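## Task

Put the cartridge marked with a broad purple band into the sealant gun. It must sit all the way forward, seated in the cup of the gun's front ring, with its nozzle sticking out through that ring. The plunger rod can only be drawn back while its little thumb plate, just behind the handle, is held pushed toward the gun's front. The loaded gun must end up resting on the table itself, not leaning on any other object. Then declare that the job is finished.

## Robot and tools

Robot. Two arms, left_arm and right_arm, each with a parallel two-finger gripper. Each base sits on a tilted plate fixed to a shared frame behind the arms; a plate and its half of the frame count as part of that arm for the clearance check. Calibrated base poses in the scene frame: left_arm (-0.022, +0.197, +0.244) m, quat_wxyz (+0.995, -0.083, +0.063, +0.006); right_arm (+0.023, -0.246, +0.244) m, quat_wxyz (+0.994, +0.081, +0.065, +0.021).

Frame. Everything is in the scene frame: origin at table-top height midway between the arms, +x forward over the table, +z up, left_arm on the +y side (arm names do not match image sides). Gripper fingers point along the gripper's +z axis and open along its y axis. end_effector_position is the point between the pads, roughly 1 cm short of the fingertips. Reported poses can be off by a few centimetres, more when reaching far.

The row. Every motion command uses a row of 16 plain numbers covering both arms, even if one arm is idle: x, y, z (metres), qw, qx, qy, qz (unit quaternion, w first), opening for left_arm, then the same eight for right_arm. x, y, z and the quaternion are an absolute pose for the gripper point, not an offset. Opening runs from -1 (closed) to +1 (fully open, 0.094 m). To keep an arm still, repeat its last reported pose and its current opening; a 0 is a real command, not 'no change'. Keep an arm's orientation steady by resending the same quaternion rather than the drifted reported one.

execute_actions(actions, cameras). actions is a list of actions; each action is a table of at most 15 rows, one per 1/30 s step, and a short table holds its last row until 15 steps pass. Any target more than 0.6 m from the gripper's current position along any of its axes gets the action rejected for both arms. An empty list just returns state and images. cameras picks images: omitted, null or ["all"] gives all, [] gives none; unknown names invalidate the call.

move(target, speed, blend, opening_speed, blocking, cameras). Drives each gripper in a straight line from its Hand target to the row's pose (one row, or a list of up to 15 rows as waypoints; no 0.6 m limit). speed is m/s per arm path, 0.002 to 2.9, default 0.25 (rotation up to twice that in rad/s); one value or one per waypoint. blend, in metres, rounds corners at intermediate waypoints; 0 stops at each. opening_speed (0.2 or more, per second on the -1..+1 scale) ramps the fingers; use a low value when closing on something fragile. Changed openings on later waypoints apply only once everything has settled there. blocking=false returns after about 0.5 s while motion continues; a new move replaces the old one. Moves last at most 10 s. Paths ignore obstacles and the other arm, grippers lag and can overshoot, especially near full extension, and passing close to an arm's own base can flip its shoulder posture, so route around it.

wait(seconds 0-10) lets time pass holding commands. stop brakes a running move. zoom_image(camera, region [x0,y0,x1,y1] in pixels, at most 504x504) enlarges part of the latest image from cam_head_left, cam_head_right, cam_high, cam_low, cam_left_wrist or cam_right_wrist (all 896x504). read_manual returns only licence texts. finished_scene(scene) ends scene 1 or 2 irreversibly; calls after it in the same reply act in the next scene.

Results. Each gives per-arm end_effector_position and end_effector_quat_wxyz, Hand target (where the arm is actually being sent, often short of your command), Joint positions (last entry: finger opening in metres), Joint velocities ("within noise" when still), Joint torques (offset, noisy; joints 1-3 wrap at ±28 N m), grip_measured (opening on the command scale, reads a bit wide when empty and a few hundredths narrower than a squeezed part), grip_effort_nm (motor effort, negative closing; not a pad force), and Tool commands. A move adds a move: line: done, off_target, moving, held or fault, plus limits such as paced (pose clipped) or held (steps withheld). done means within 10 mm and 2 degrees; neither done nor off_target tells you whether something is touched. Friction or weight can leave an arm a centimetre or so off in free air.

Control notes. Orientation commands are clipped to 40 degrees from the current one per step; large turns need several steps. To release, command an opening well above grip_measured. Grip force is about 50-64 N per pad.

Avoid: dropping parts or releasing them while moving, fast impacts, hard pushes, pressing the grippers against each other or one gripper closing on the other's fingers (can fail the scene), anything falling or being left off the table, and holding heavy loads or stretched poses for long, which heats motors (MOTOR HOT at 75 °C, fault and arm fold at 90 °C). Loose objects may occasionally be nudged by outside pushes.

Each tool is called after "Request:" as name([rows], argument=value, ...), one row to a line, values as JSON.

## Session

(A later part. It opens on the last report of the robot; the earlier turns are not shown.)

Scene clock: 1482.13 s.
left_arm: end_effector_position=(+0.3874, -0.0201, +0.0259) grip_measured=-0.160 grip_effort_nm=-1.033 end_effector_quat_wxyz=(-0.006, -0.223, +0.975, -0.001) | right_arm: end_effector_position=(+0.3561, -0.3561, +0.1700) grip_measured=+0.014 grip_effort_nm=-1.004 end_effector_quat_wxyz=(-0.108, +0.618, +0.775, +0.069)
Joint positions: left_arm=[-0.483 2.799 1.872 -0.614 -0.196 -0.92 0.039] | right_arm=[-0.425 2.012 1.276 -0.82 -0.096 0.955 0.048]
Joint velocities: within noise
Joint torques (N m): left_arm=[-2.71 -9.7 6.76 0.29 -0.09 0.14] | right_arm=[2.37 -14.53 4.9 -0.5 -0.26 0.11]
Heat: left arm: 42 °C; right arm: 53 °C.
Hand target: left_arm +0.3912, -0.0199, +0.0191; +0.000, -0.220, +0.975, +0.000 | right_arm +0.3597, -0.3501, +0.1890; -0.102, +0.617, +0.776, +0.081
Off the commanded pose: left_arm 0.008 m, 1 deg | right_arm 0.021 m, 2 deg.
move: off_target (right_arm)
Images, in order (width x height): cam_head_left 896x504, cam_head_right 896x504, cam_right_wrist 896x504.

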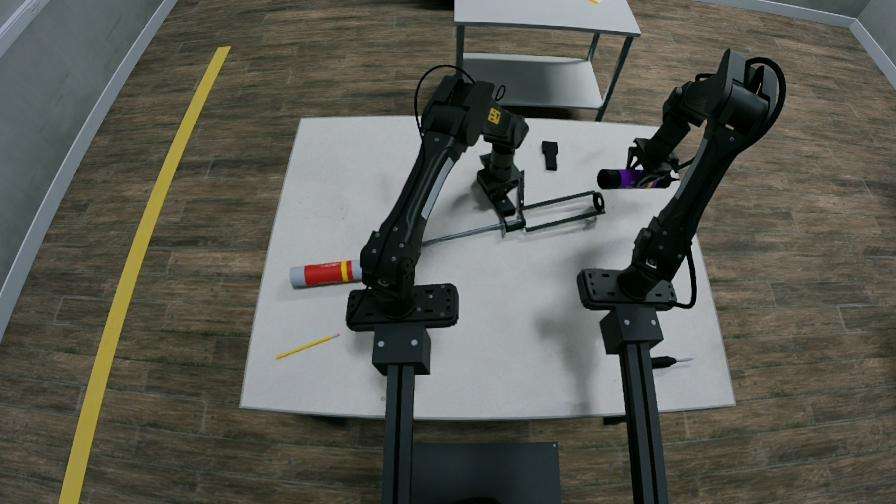

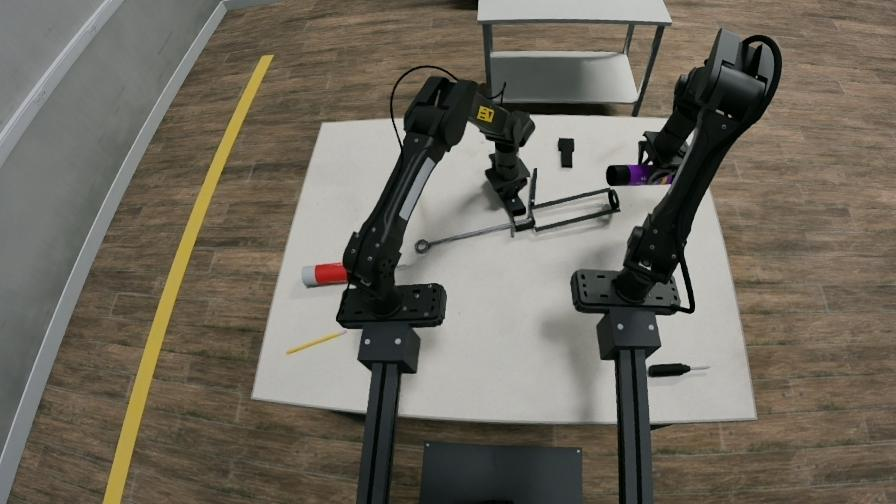

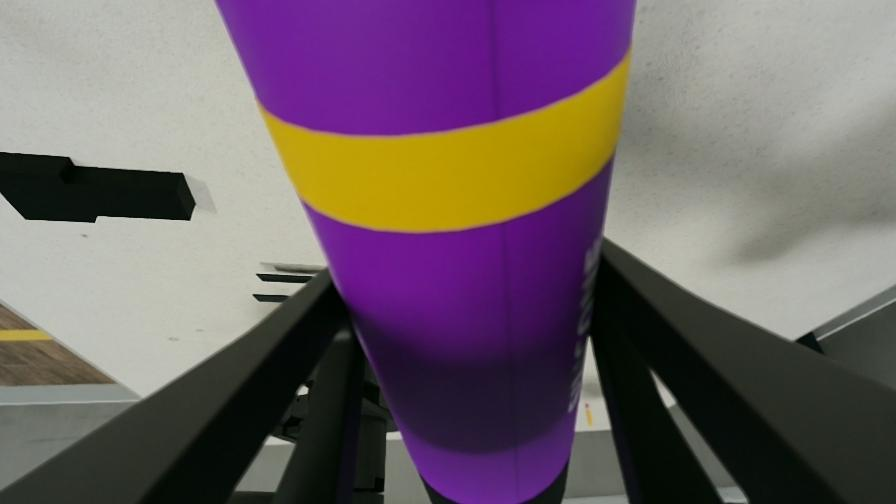

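Request:
move([
  [0.3915,-0.0200,0.0190,0,-0.2206,0.9754,0,-0.22,0.3450,-0.2000,0.1900,-0.1021,0.6171,0.7759,0.0812,-0.05],
  [0.3915,-0.0200,0.0190,0,-0.2206,0.9754,0,-0.22,0.3320,-0.1320,0.1450,-0.1021,0.6171,0.7759,0.0812,-0.05],
], speed=0.12, cameras=["cam_right_wrist","cam_head_left","cam_head_right","cam_low"])

Request:
zoom_image(camera="cam_head_right", region=[460, 140, 660, 260])

Request:
zoom_image(camera="cam_head_left", region=[460, 140, 660, 260])

Scene clock: 1489.50 s.
left_arm: end_effector_position=(+0.3874, -0.0201, +0.0259) grip_measured=-0.160 grip_effort_nm=-1.033 end_effector_quat_wxyz=(-0.006, -0.223, +0.975, -0.001) | right_arm: end_effector_position=(+0.3302, -0.1363, +0.1439) grip_measured=+0.014 grip_effort_nm=-1.004 end_effector_quat_wxyz=(-0.105, +0.618, +0.775, +0.077)
Joint positions: left_arm=[-0.483 2.799 1.872 -0.614 -0.196 -0.92 0.039] | right_arm=[0.206 2.03 0.984 -0.439 -0.075 1.585 0.048]
Joint velocities: within noise
Joint torques (N m): left_arm=[-2.61 -9.55 6.97 0.36 -0.11 0.16] | right_arm=[2.96 -8.64 4.3 0.27 -0.1 0.09]
Heat: left arm: 42 °C; right arm: 56 °C.
Hand target: left_arm +0.3912, -0.0199, +0.0191; +0.000, -0.220, +0.975, +0.000 | right_arm +0.3321, -0.1320, +0.1451; -0.102, +0.617, +0.776, +0.081
Off the commanded pose: left_arm 0.008 m, 1 deg | right_arm 0.005 m, 1 deg.
move: done
Images, in order (width x height): cam_head_left 896x504, cam_head_right 896x504, cam_low 896x504, cam_right_wrist 896x504.

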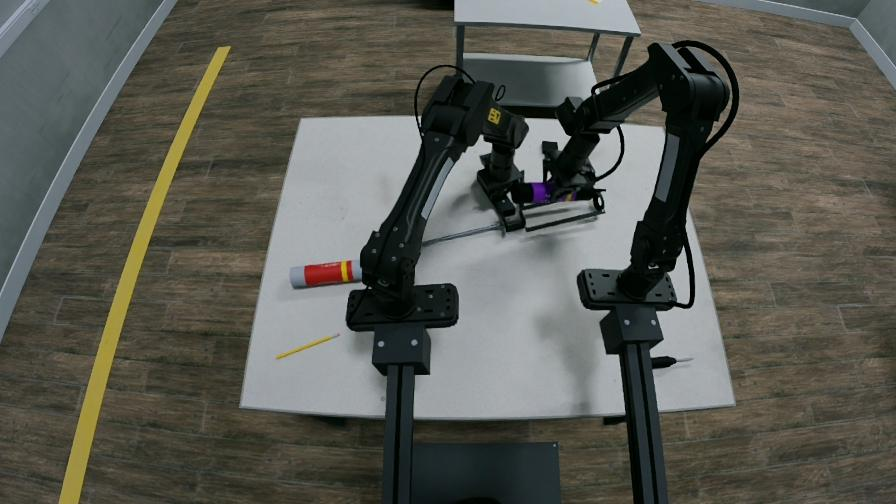

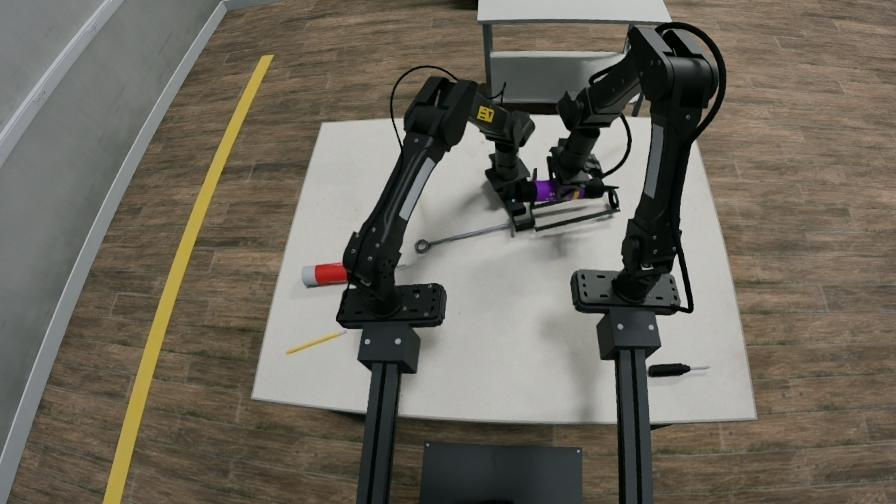

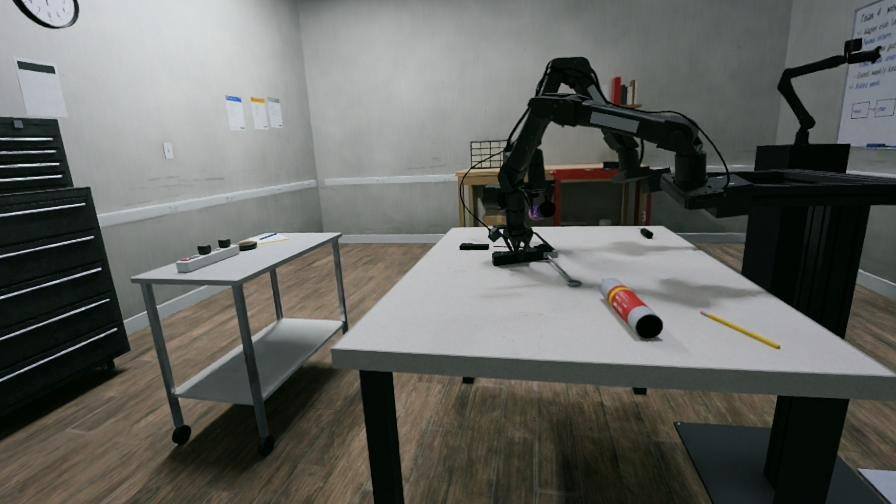

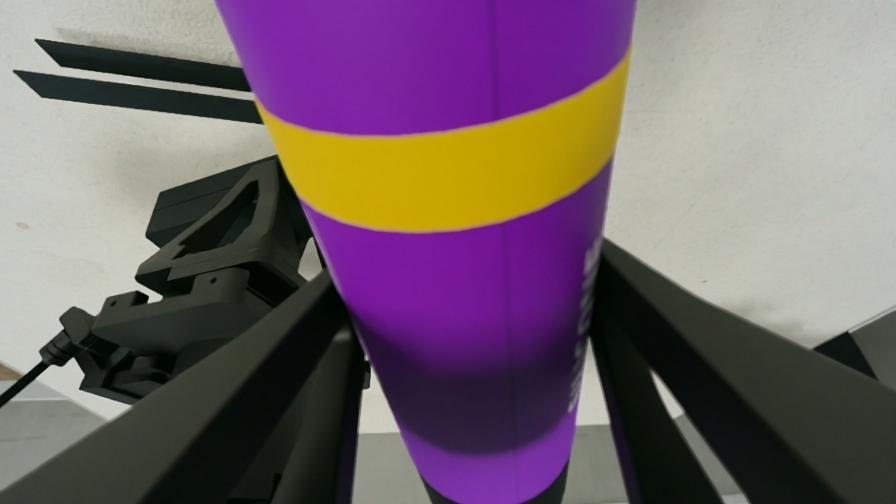

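Scaled by 2.520 from the camera's 896x504 image, which has a finer 1280x720 frame.

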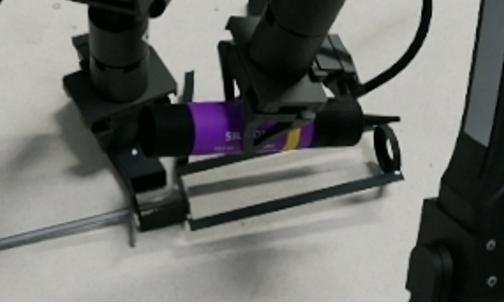

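Scaled by 2.520 from the camera's 896x504 image, which has a finer 1280x720 frame.

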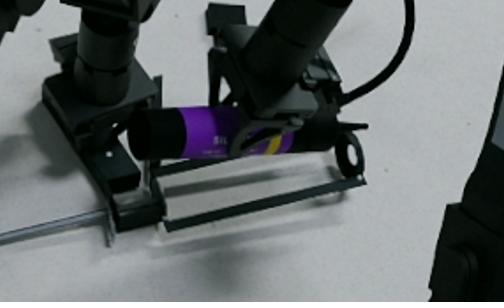

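Request:
move([
  [0.3915,-0.0200,0.0190,0,-0.2206,0.9754,0,-0.22,0.3370,-0.1200,0.1050,-0.1021,0.6171,0.7759,0.0812,-0.05],
  [0.3915,-0.0200,0.0190,0,-0.2206,0.9754,0,-0.22,0.3375,-0.1230,0.0880,-0.1021,0.6171,0.7759,0.0812,-0.05],
], speed=0.08, cameras=["cam_right_wrist","cam_head_left","cam_head_right","cam_high"])

Request:
zoom_image(camera="cam_head_right", region=[540, 160, 640, 230])

Request:
zoom_image(camera="cam_head_left", region=[520, 160, 640, 240])

Request:
zoom_image(camera="cam_high", region=[380, 180, 500, 360])

Scene clock: 1496.63 s.
left_arm: end_effector_position=(+0.3874, -0.0201, +0.0259) grip_measured=-0.160 grip_effort_nm=-1.028 end_effector_quat_wxyz=(-0.006, -0.223, +0.975, -0.001) | right_arm: end_effector_position=(+0.3268, -0.1260, +0.0862) grip_measured=+0.014 grip_effort_nm=-1.009 end_effector_quat_wxyz=(-0.110, +0.618, +0.775, +0.071)
Joint positions: left_arm=[-0.483 2.799 1.872 -0.614 -0.196 -0.92 0.039] | right_arm=[0.206 2.235 1.001 -0.267 -0.075 1.587 0.048]
Joint velocities: within noise
Joint torques (N m): left_arm=[-2.67 -9.65 6.93 0.32 -0.06 0.14] | right_arm=[2.09 -8.96 5.14 0.26 -0.09 -0.04]
Heat: left arm: 43 °C; right arm: 54 °C.
Hand target: left_arm +0.3912, -0.0199, +0.0191; +0.000, -0.220, +0.975, +0.000 | right_arm +0.3374, -0.1230, +0.0883; -0.102, +0.617, +0.776, +0.081
Off the commanded pose: left_arm 0.008 m, 1 deg | right_arm 0.011 m, 2 deg.
move: off_target (right_arm)
Images, in order (width x height): cam_head_left 896x504, cam_head_right 896x504, cam_high 896x504, cam_right_wrist 896x504.

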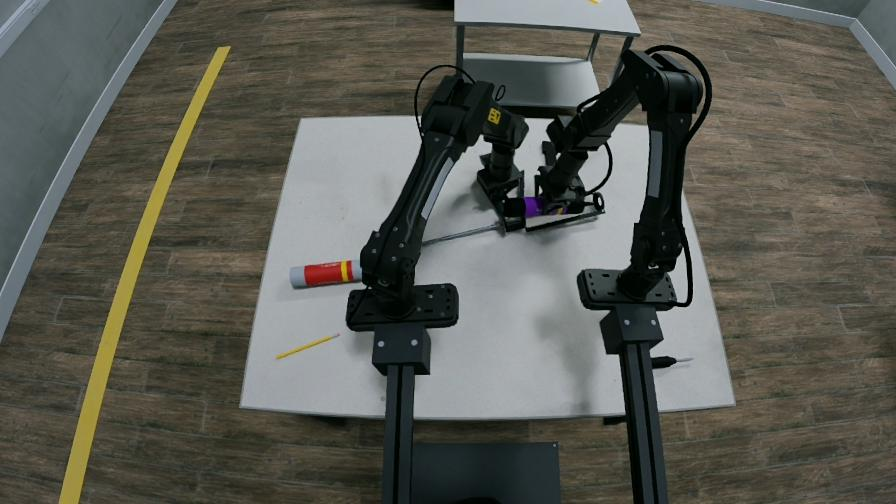

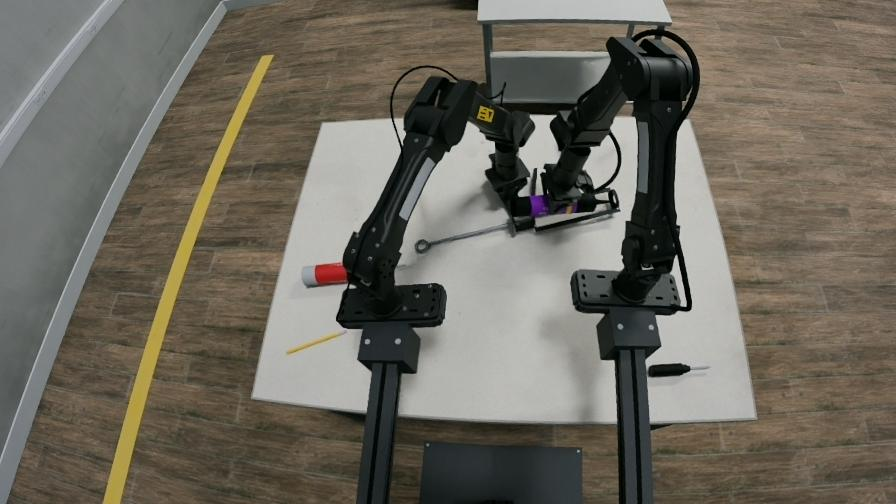

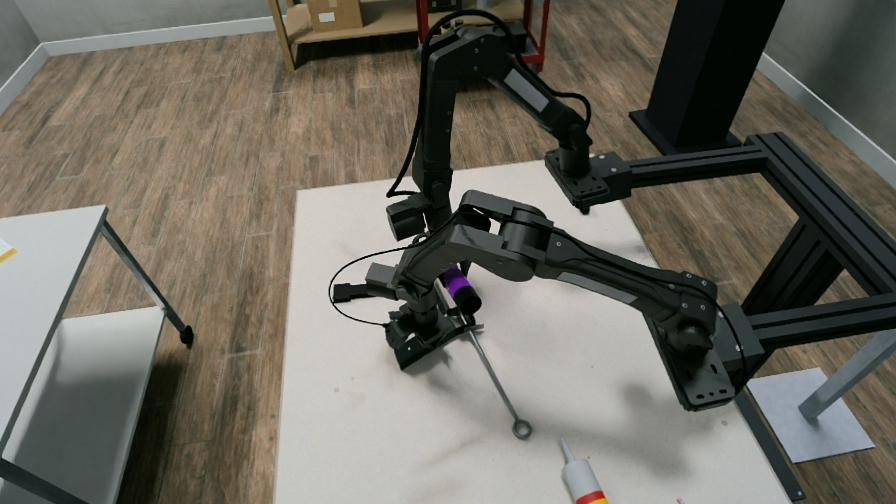

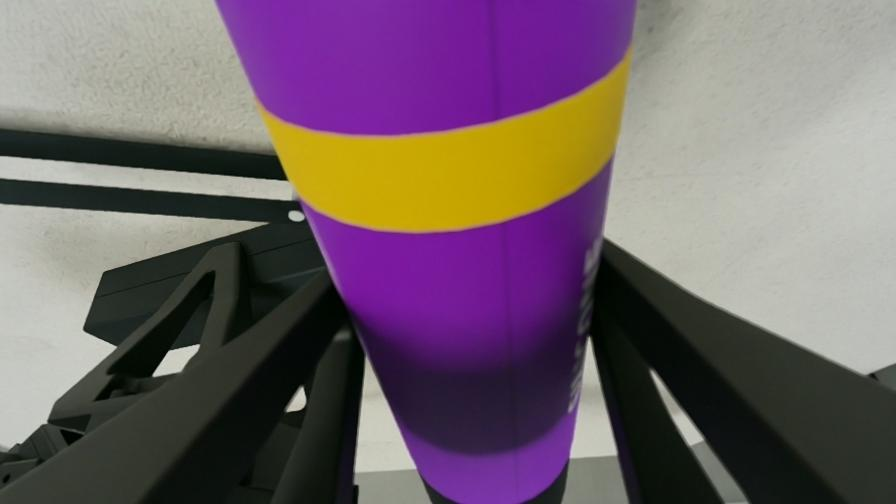

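Scaled by 5.040 from the camera's 896x504 image, which has a finer 1280x720 frame.

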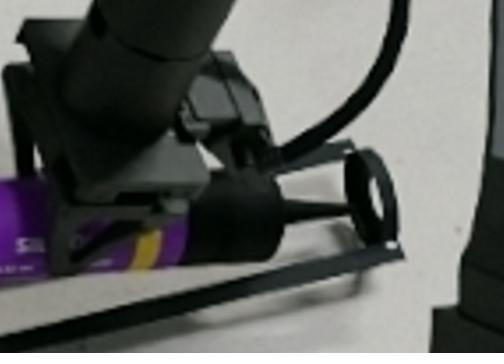

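Scaled by 4.200 from the camera's 896x504 image, which has a finer 1280x720 frame.

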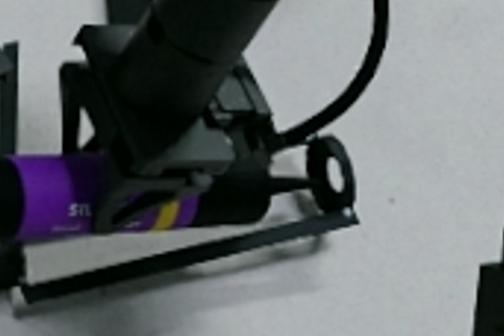

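Scaled by 2.800 from the camera's 896x504 image, which has a finer 1280x720 frame.

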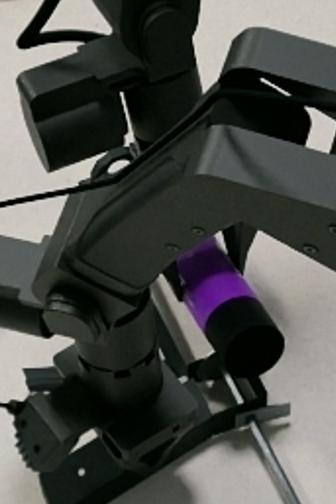

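Request:
move(target=[0.3915,-0.0200,0.0190,0,-0.2206,0.9754,0,-0.22,0.3440,-0.1320,0.0800,-0.1021,0.6171,0.7759,0.0812,-0.05], speed=0.06, cameras=["cam_head_left","cam_head_right","cam_high"])

Request:
zoom_image(camera="cam_head_right", region=[570, 170, 640, 230])

Request:
zoom_image(camera="cam_head_left", region=[560, 170, 630, 230])

Scene clock: 1505.00 s.
left_arm: end_effector_position=(+0.3874, -0.0201, +0.0259) grip_measured=-0.160 grip_effort_nm=-1.038 end_effector_quat_wxyz=(-0.006, -0.223, +0.975, -0.001) | right_arm: end_effector_position=(+0.3344, -0.1334, +0.0792) grip_measured=+0.014 grip_effort_nm=-1.009 end_effector_quat_wxyz=(-0.108, +0.617, +0.777, +0.072)
Joint positions: left_arm=[-0.483 2.799 1.872 -0.614 -0.196 -0.92 0.039] | right_arm=[0.176 2.262 1.026 -0.263 -0.075 1.553 0.048]
Joint velocities: within noise
Joint torques (N m): left_arm=[-2.71 -9.59 6.86 0.33 -0.09 0.16] | right_arm=[1.66 -8.99 4.97 0.22 -0.14 -0.02]
Heat: left arm: 43 °C; right arm: 53 °C.
Hand target: left_arm +0.3912, -0.0199, +0.0191; +0.000, -0.220, +0.975, +0.000 | right_arm +0.3439, -0.1320, +0.0802; -0.102, +0.617, +0.776, +0.081
Off the commanded pose: left_arm 0.008 m, 1 deg | right_arm 0.010 m, 1 deg.
move: done
Images, in order (width x height): cam_head_left 896x504, cam_head_right 896x504, cam_high 896x504.

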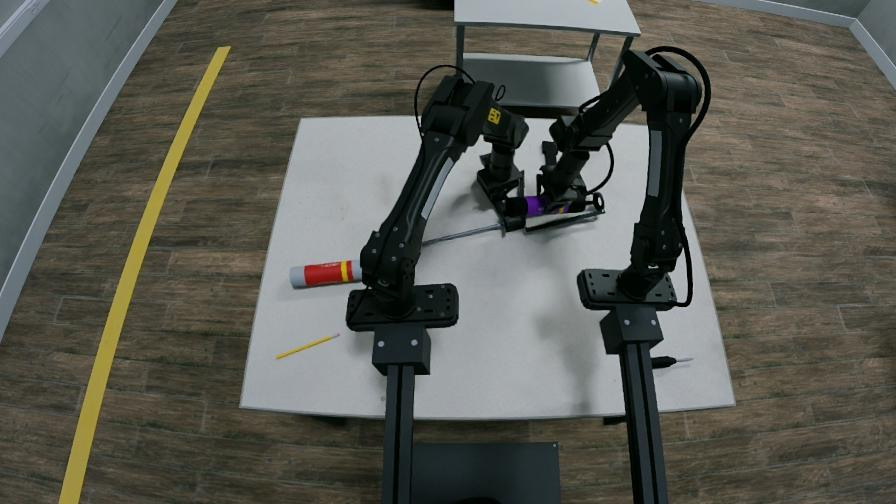

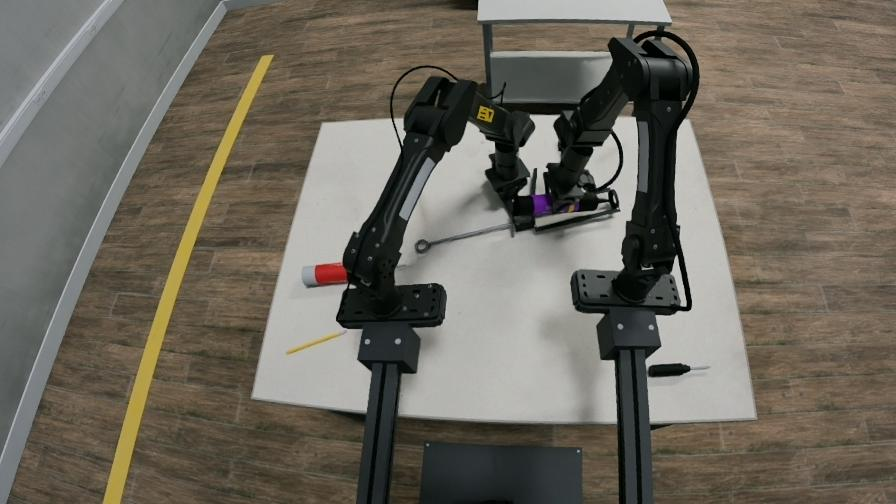

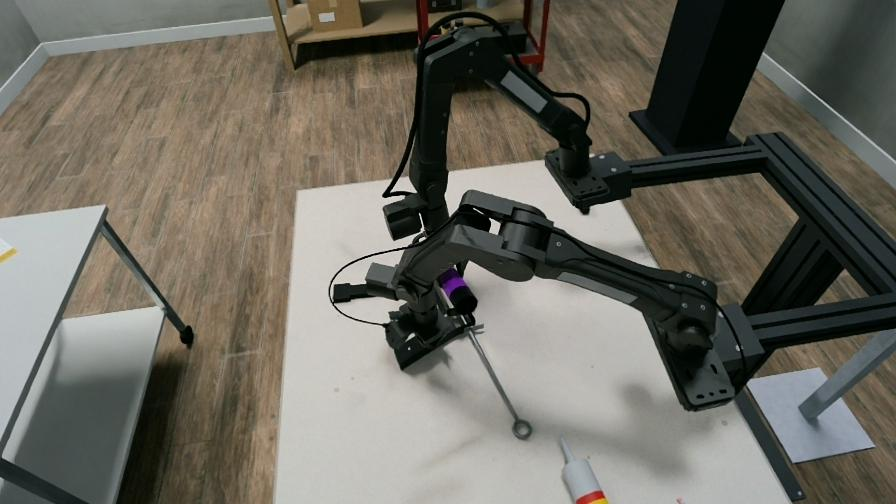

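Scaled by 7.200 from the camera's 896x504 image, which has a finer 1280x720 frame.

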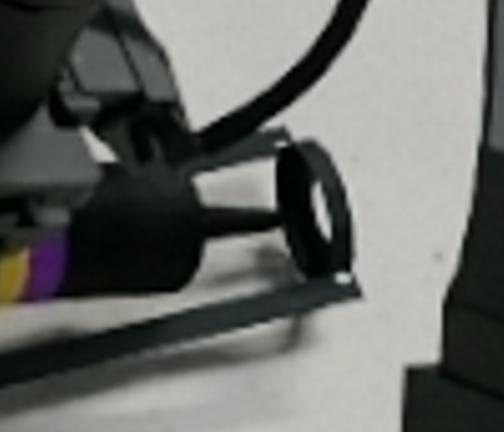

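Scaled by 7.200 from the camera's 896x504 image, which has a finer 1280x720 frame.

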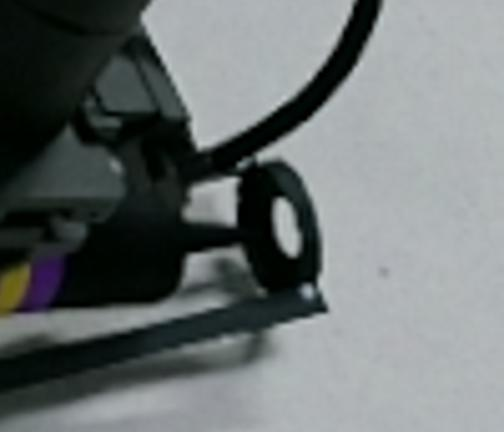

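Request:
move(target=[0.3915,-0.0200,0.0190,0,-0.2206,0.9754,0,-0.22,0.3480,-0.1420,0.0810,-0.1021,0.6171,0.7759,0.0812,-0.05], speed=0.05, cameras=["cam_head_left","cam_head_right"])

Request:
zoom_image(camera="cam_head_right", region=[570, 170, 640, 230])

Request:
zoom_image(camera="cam_head_left", region=[560, 170, 630, 230])

Scene clock: 1510.17 s.
left_arm: end_effector_position=(+0.3874, -0.0201, +0.0259) grip_measured=-0.160 grip_effort_nm=-1.028 end_effector_quat_wxyz=(-0.006, -0.223, +0.975, -0.001) | right_arm: end_effector_position=(+0.3412, -0.1425, +0.0784) grip_measured=+0.014 grip_effort_nm=-1.009 end_effector_quat_wxyz=(-0.103, +0.617, +0.777, +0.076)
Joint positions: left_arm=[-0.483 2.799 1.872 -0.614 -0.196 -0.92 0.039] | right_arm=[0.147 2.262 1.036 -0.263 -0.075 1.523 0.048]
Joint velocities: within noise
Joint torques (N m): left_arm=[-2.77 -9.7 6.82 0.35 -0.07 0.15] | right_arm=[1.69 -9.52 4.97 0.08 -0.17 0]
Heat: left arm: 43 °C; right arm: 52 °C.
Hand target: left_arm +0.3912, -0.0199, +0.0191; +0.000, -0.220, +0.975, +0.000 | right_arm +0.3478, -0.1420, +0.0810; -0.102, +0.617, +0.776, +0.081
Off the commanded pose: left_arm 0.008 m, 1 deg | right_arm 0.007 m, 1 deg.
move: done
Images, in order (width x height): cam_head_left 896x504, cam_head_right 896x504.

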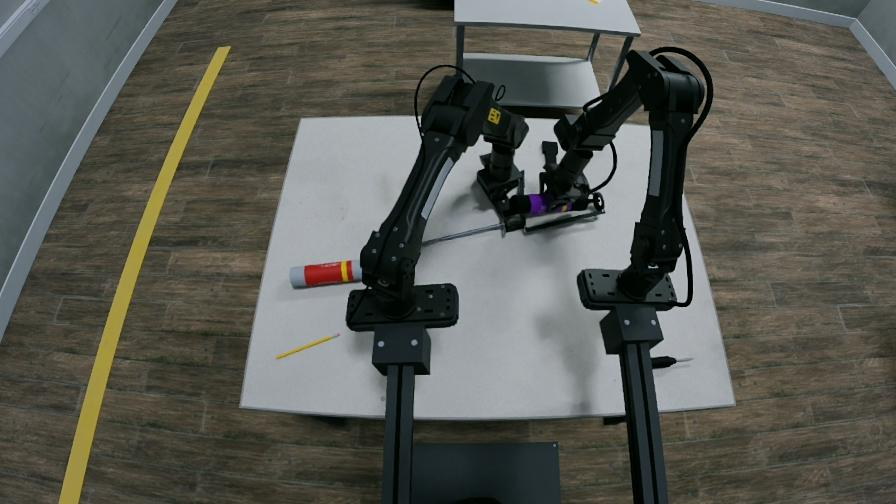

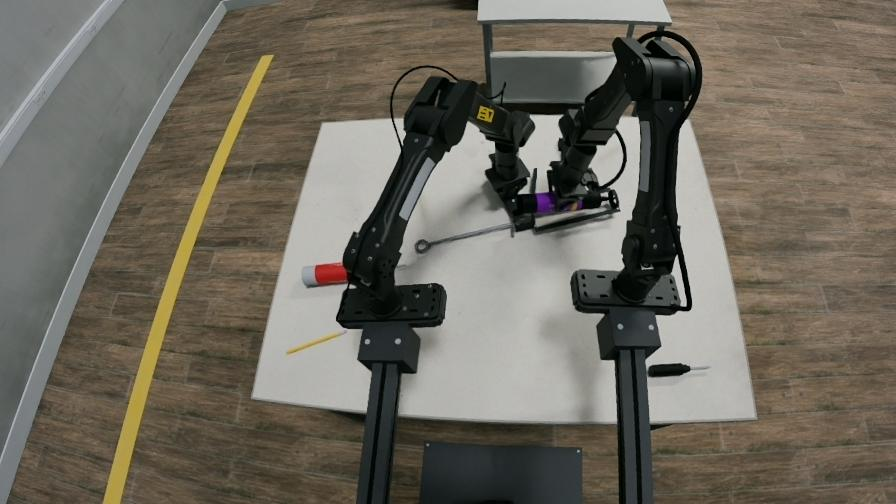

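Scaled by 7.200 from the camera's 896x504 image, which has a finer 1280x720 frame.

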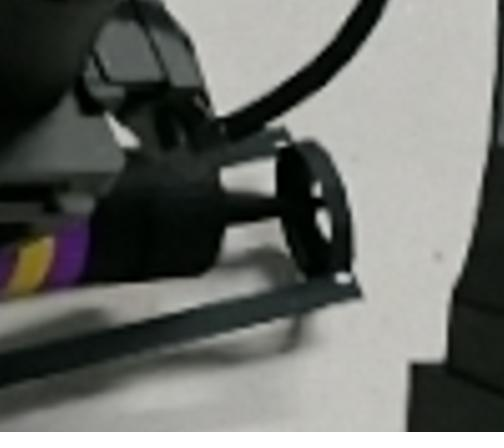

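Scaled by 7.200 from the camera's 896x504 image, which has a finer 1280x720 frame.

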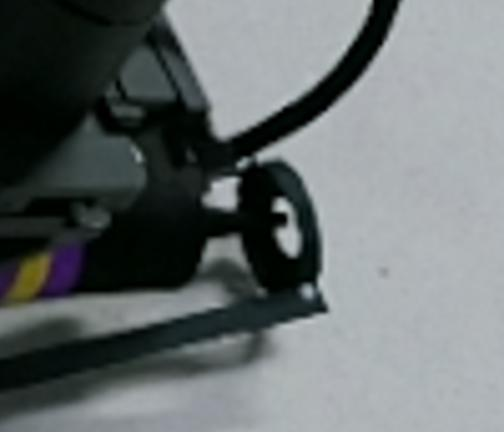

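Request:
move(target=[0.3915,-0.0200,0.0190,0,-0.2206,0.9754,0,-0.22,0.3510,-0.1570,0.0730,-0.0954,0.6178,0.7767,0.0758,-0.05], speed=0.05, cameras=["cam_head_left","cam_head_right"])

Request:
zoom_image(camera="cam_head_right", region=[570, 170, 640, 230])

Request:
zoom_image(camera="cam_head_left", region=[560, 170, 630, 230])

Scene clock: 1517.73 s.
left_arm: end_effector_position=(+0.3874, -0.0201, +0.0259) grip_measured=-0.160 grip_effort_nm=-1.038 end_effector_quat_wxyz=(-0.006, -0.223, +0.975, -0.001) | right_arm: end_effector_position=(+0.3426, -0.1567, +0.0725) grip_measured=+0.014 grip_effort_nm=-1.004 end_effector_quat_wxyz=(-0.101, +0.617, +0.777, +0.071)
Joint positions: left_arm=[-0.483 2.799 1.872 -0.614 -0.196 -0.92 0.039] | right_arm=[0.107 2.274 1.041 -0.263 -0.068 1.484 0.048]
Joint velocities: within noise
Joint torques (N m): left_arm=[-2.69 -9.74 6.9 0.34 -0.11 0.17] | right_arm=[1.59 -9.09 4.86 0.14 -0.11 -0.01]
Heat: left arm: 43 °C; right arm: 51 °C.
Hand target: left_arm +0.3912, -0.0199, +0.0191; +0.000, -0.220, +0.975, +0.000 | right_arm +0.3509, -0.1571, +0.0731; -0.095, +0.618, +0.777, +0.076
Off the commanded pose: left_arm 0.008 m, 1 deg | right_arm 0.008 m, 1 deg.
move: done
Images, in order (width x height): cam_head_left 896x504, cam_head_right 896x504.

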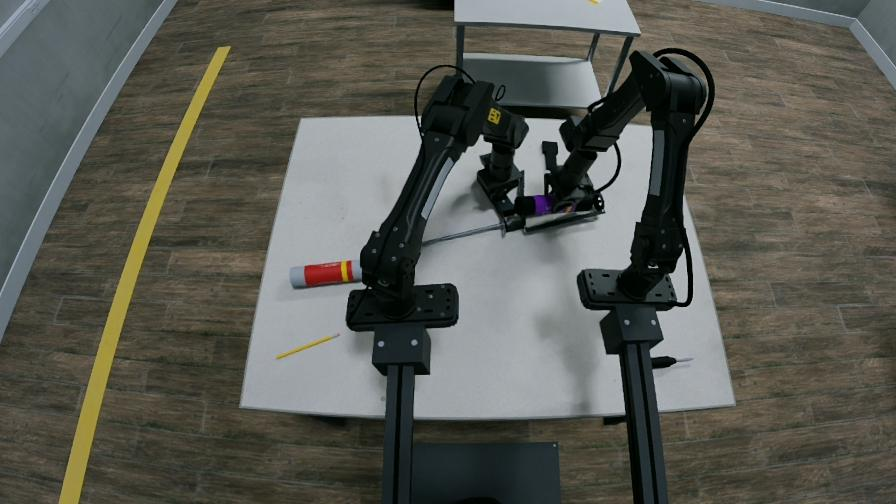

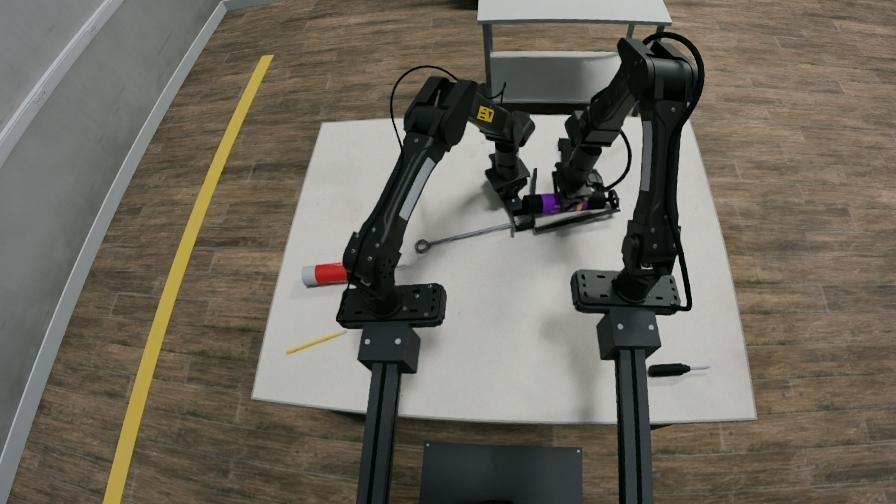

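Scaled by 7.200 from the camera's 896x504 image, which has a finer 1280x720 frame.

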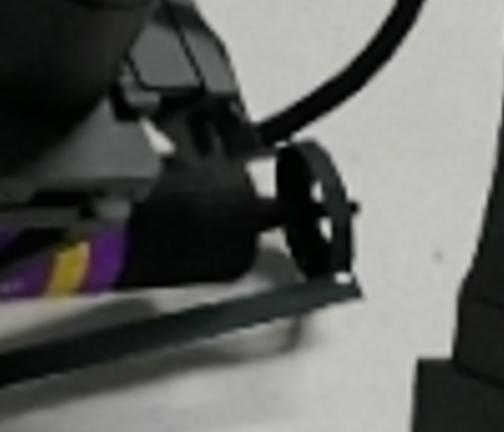

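Scaled by 7.200 from the camera's 896x504 image, which has a finer 1280x720 frame.

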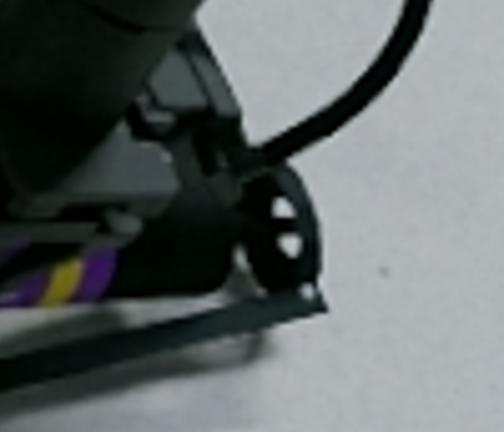

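Request:
move(target=[0.3915,-0.0200,0.0190,0,-0.2206,0.9754,0,-0.22,0.3545,-0.1690,0.0650,-0.0818,0.6191,0.7783,0.065,-0.05], speed=0.05, cameras=["cam_head_left","cam_head_right"])

Request:
zoom_image(camera="cam_head_right", region=[570, 170, 640, 230])

Request:
zoom_image(camera="cam_head_left", region=[490, 170, 630, 250])

Scene clock: 1521.27 s.
left_arm: end_effector_position=(+0.3874, -0.0201, +0.0259) grip_measured=-0.160 grip_effort_nm=-1.028 end_effector_quat_wxyz=(-0.006, -0.223, +0.975, -0.001) | right_arm: end_effector_position=(+0.3450, -0.1676, +0.0652) grip_measured=+0.014 grip_effort_nm=-1.009 end_effector_quat_wxyz=(-0.091, +0.618, +0.779, +0.060)
Joint positions: left_arm=[-0.483 2.799 1.872 -0.614 -0.196 -0.92 0.039] | right_arm=[0.086 2.295 1.052 -0.257 -0.04 1.462 0.048]
Joint velocities: within noise
Joint torques (N m): left_arm=[-2.63 -9.55 6.87 0.33 -0.11 0.17] | right_arm=[1.57 -9.09 4.85 0.19 -0.08 -0.03]
Heat: left arm: 43 °C; right arm: 51 °C.
Hand target: left_arm +0.3912, -0.0199, +0.0191; +0.000, -0.220, +0.975, +0.000 | right_arm +0.3544, -0.1690, +0.0652; -0.082, +0.619, +0.778, +0.065
Off the commanded pose: left_arm 0.008 m, 1 deg | right_arm 0.010 m, 1 deg.
move: done
Images, in order (width x height): cam_head_left 896x504, cam_head_right 896x504.

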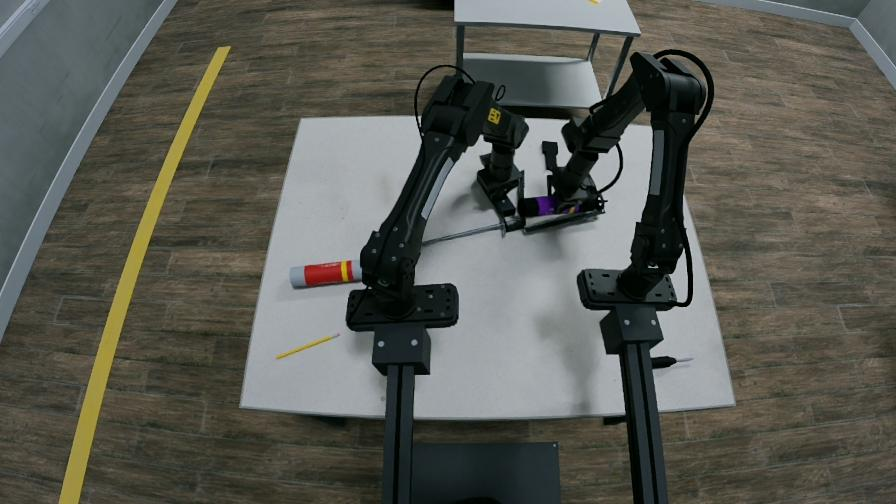

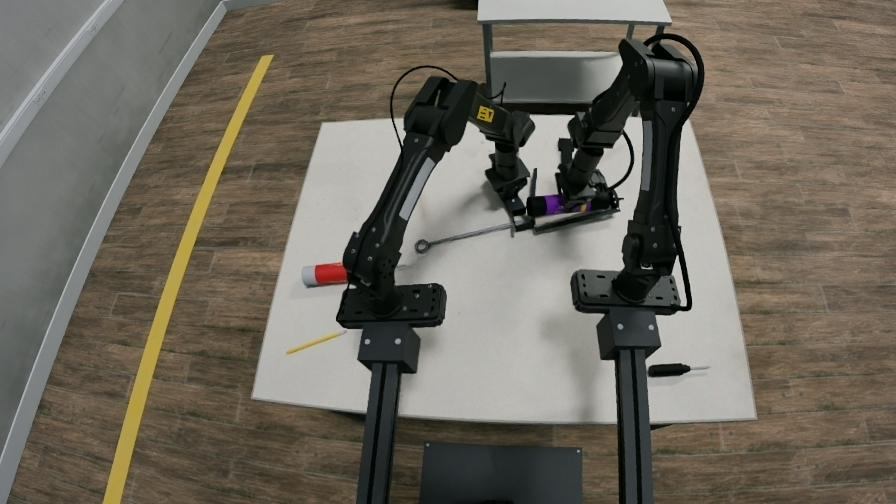

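Scaled by 7.200 from the camera's 896x504 image, which has a finer 1280x720 frame.

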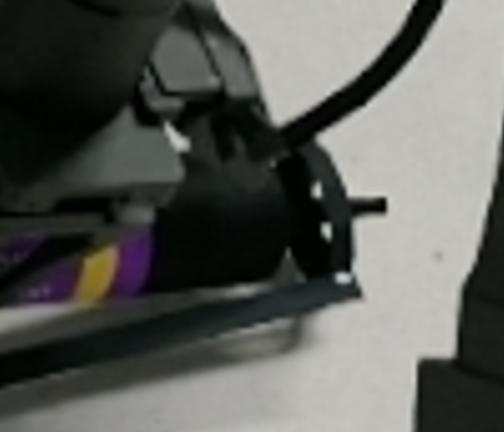

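Scaled by 3.600 from the camera's 896x504 image, which has a finer 1280x720 frame.

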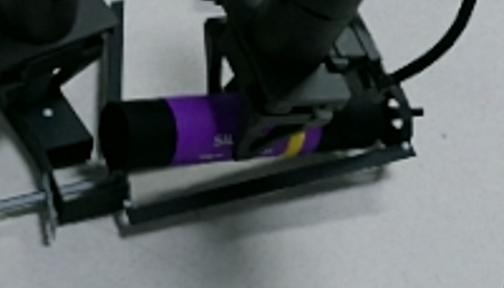

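Request:
move(target=[0.3915,-0.0200,0.0190,0,-0.2206,0.9754,0,-0.22,0.3575,-0.1800,0.0610,-0.0818,0.6191,0.7783,0.065,-0.05], speed=0.05, cameras=["cam_head_left","cam_head_right"])

Request:
zoom_image(camera="cam_head_right", region=[570, 170, 640, 230])

Request:
zoom_image(camera="cam_head_left", region=[490, 170, 630, 250])

Scene clock: 1525.07 s.
left_arm: end_effector_position=(+0.3874, -0.0201, +0.0259) grip_measured=-0.160 grip_effort_nm=-1.023 end_effector_quat_wxyz=(-0.006, -0.223, +0.975, -0.001) | right_arm: end_effector_position=(+0.3488, -0.1791, +0.0611) grip_measured=+0.014 grip_effort_nm=-1.009 end_effector_quat_wxyz=(-0.089, +0.618, +0.779, +0.060)
Joint positions: left_arm=[-0.483 2.799 1.872 -0.614 -0.196 -0.92 0.039] | right_arm=[0.051 2.305 1.063 -0.256 -0.039 1.428 0.048]
Joint velocities: within noise
Joint torques (N m): left_arm=[-2.69 -9.57 6.87 0.3 -0.08 0.14] | right_arm=[1.61 -9.05 4.77 0.17 -0.06 -0.07]
Heat: left arm: 43 °C; right arm: 51 °C.
Hand target: left_arm +0.3912, -0.0199, +0.0191; +0.000, -0.220, +0.975, +0.000 | right_arm +0.3573, -0.1801, +0.0611; -0.082, +0.619, +0.778, +0.065
Off the commanded pose: left_arm 0.008 m, 1 deg | right_arm 0.009 m, 1 deg.
move: done
Images, in order (width x height): cam_head_left 896x504, cam_head_right 896x504.

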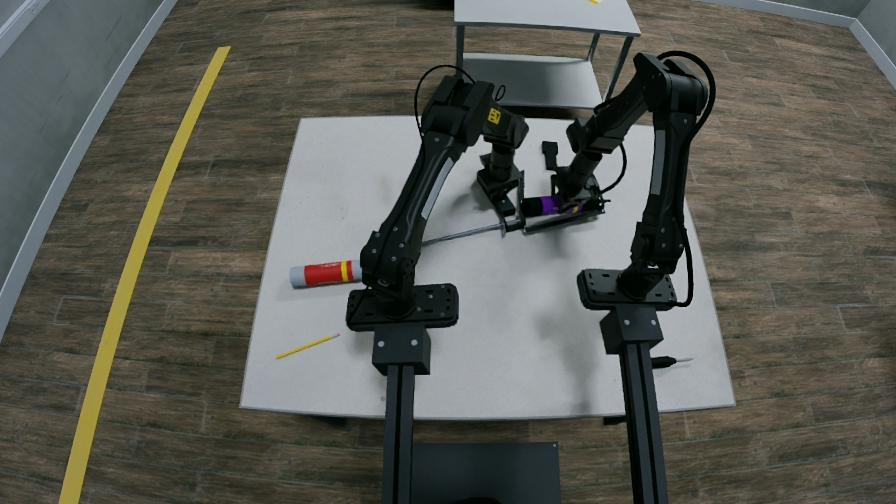

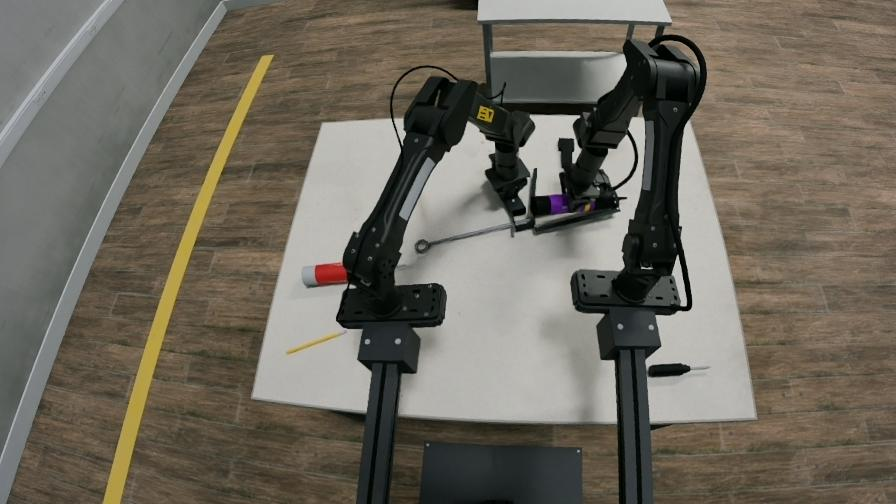

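Scaled by 7.200 from the camera's 896x504 image, which has a finer 1280x720 frame.

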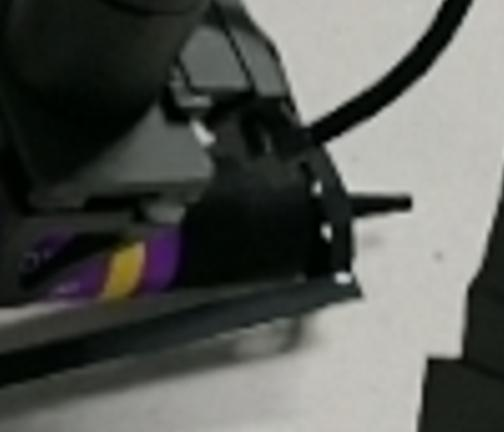

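Scaled by 3.600 from the camera's 896x504 image, which has a finer 1280x720 frame.

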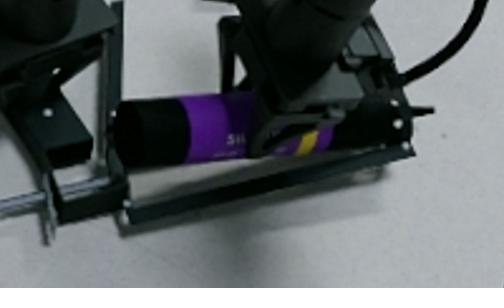

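Request:
move(target=[0.3915,-0.0200,0.0190,0,-0.2206,0.9754,0,-0.22,0.3590,-0.1870,0.0560,-0.075,0.6197,0.7789,0.0597,-0.05], speed=0.04, cameras=["cam_head_left","cam_head_right"])

Request:
zoom_image(camera="cam_head_right", region=[570, 170, 640, 230])

Request:
zoom_image(camera="cam_head_left", region=[490, 170, 630, 250])

Scene clock: 1530.40 s.
left_arm: end_effector_position=(+0.3874, -0.0201, +0.0259) grip_measured=-0.160 grip_effort_nm=-1.018 end_effector_quat_wxyz=(-0.006, -0.223, +0.975, -0.001) | right_arm: end_effector_position=(+0.3502, -0.1849, +0.0565) grip_measured=+0.014 grip_effort_nm=-1.004 end_effector_quat_wxyz=(-0.084, +0.618, +0.779, +0.056)
Joint positions: left_arm=[-0.483 2.799 1.872 -0.614 -0.196 -0.92 0.039] | right_arm=[0.038 2.318 1.068 -0.248 -0.027 1.415 0.048]
Joint velocities: within noise
Joint torques (N m): left_arm=[-2.76 -9.62 6.95 0.32 -0.07 0.17] | right_arm=[1.46 -9.17 4.53 0.19 -0.04 -0.03]
Heat: left arm: 43 °C; right arm: 51 °C.
Hand target: left_arm +0.3912, -0.0199, +0.0191; +0.000, -0.220, +0.975, +0.000 | right_arm +0.3589, -0.1870, +0.0561; -0.075, +0.620, +0.779, +0.060
Off the commanded pose: left_arm 0.008 m, 1 deg | right_arm 0.009 m, 1 deg.
move: done
Images, in order (width x height): cam_head_left 896x504, cam_head_right 896x504.

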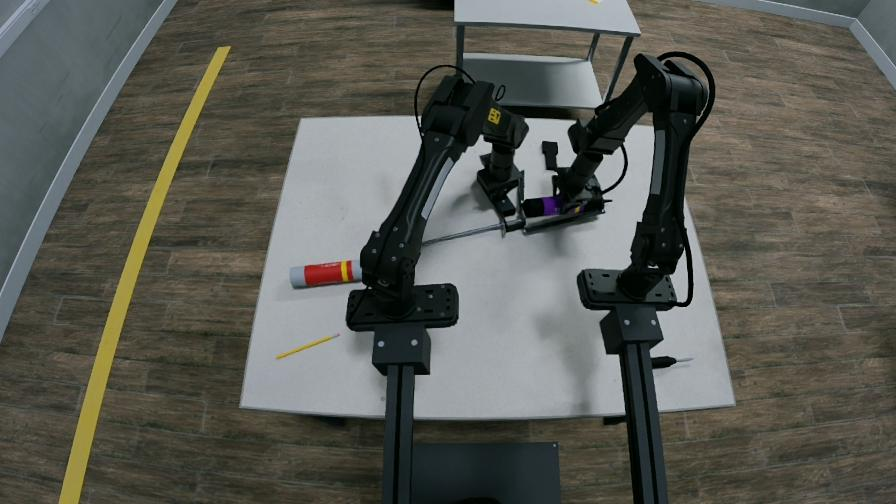

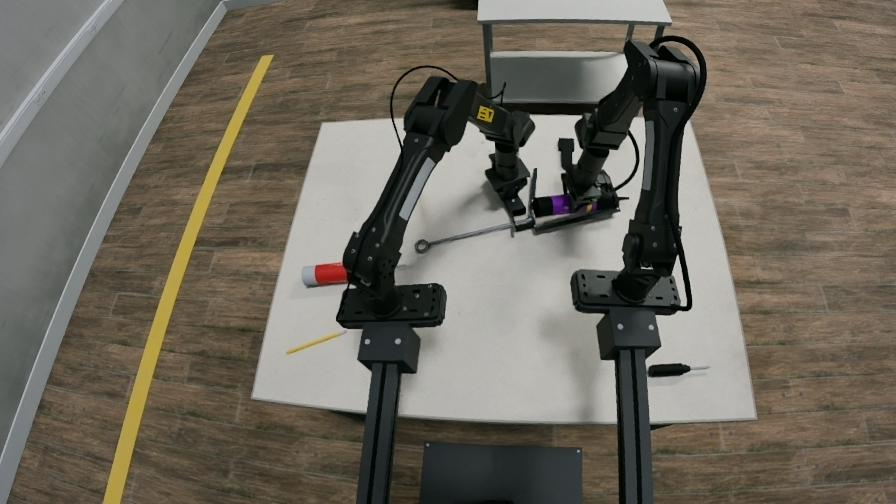

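Scaled by 7.200 from the camera's 896x504 image, which has a finer 1280x720 frame.

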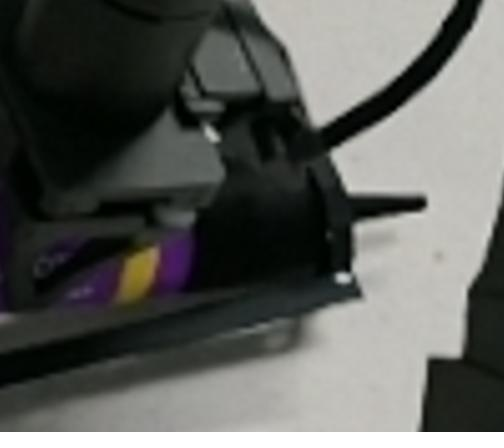

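Scaled by 3.600 from the camera's 896x504 image, which has a finer 1280x720 frame.

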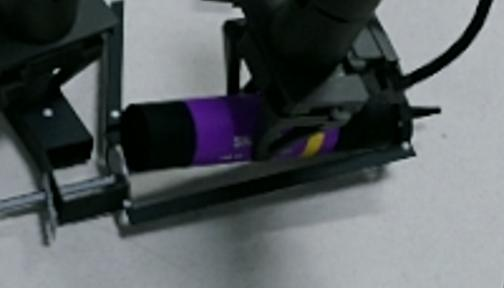

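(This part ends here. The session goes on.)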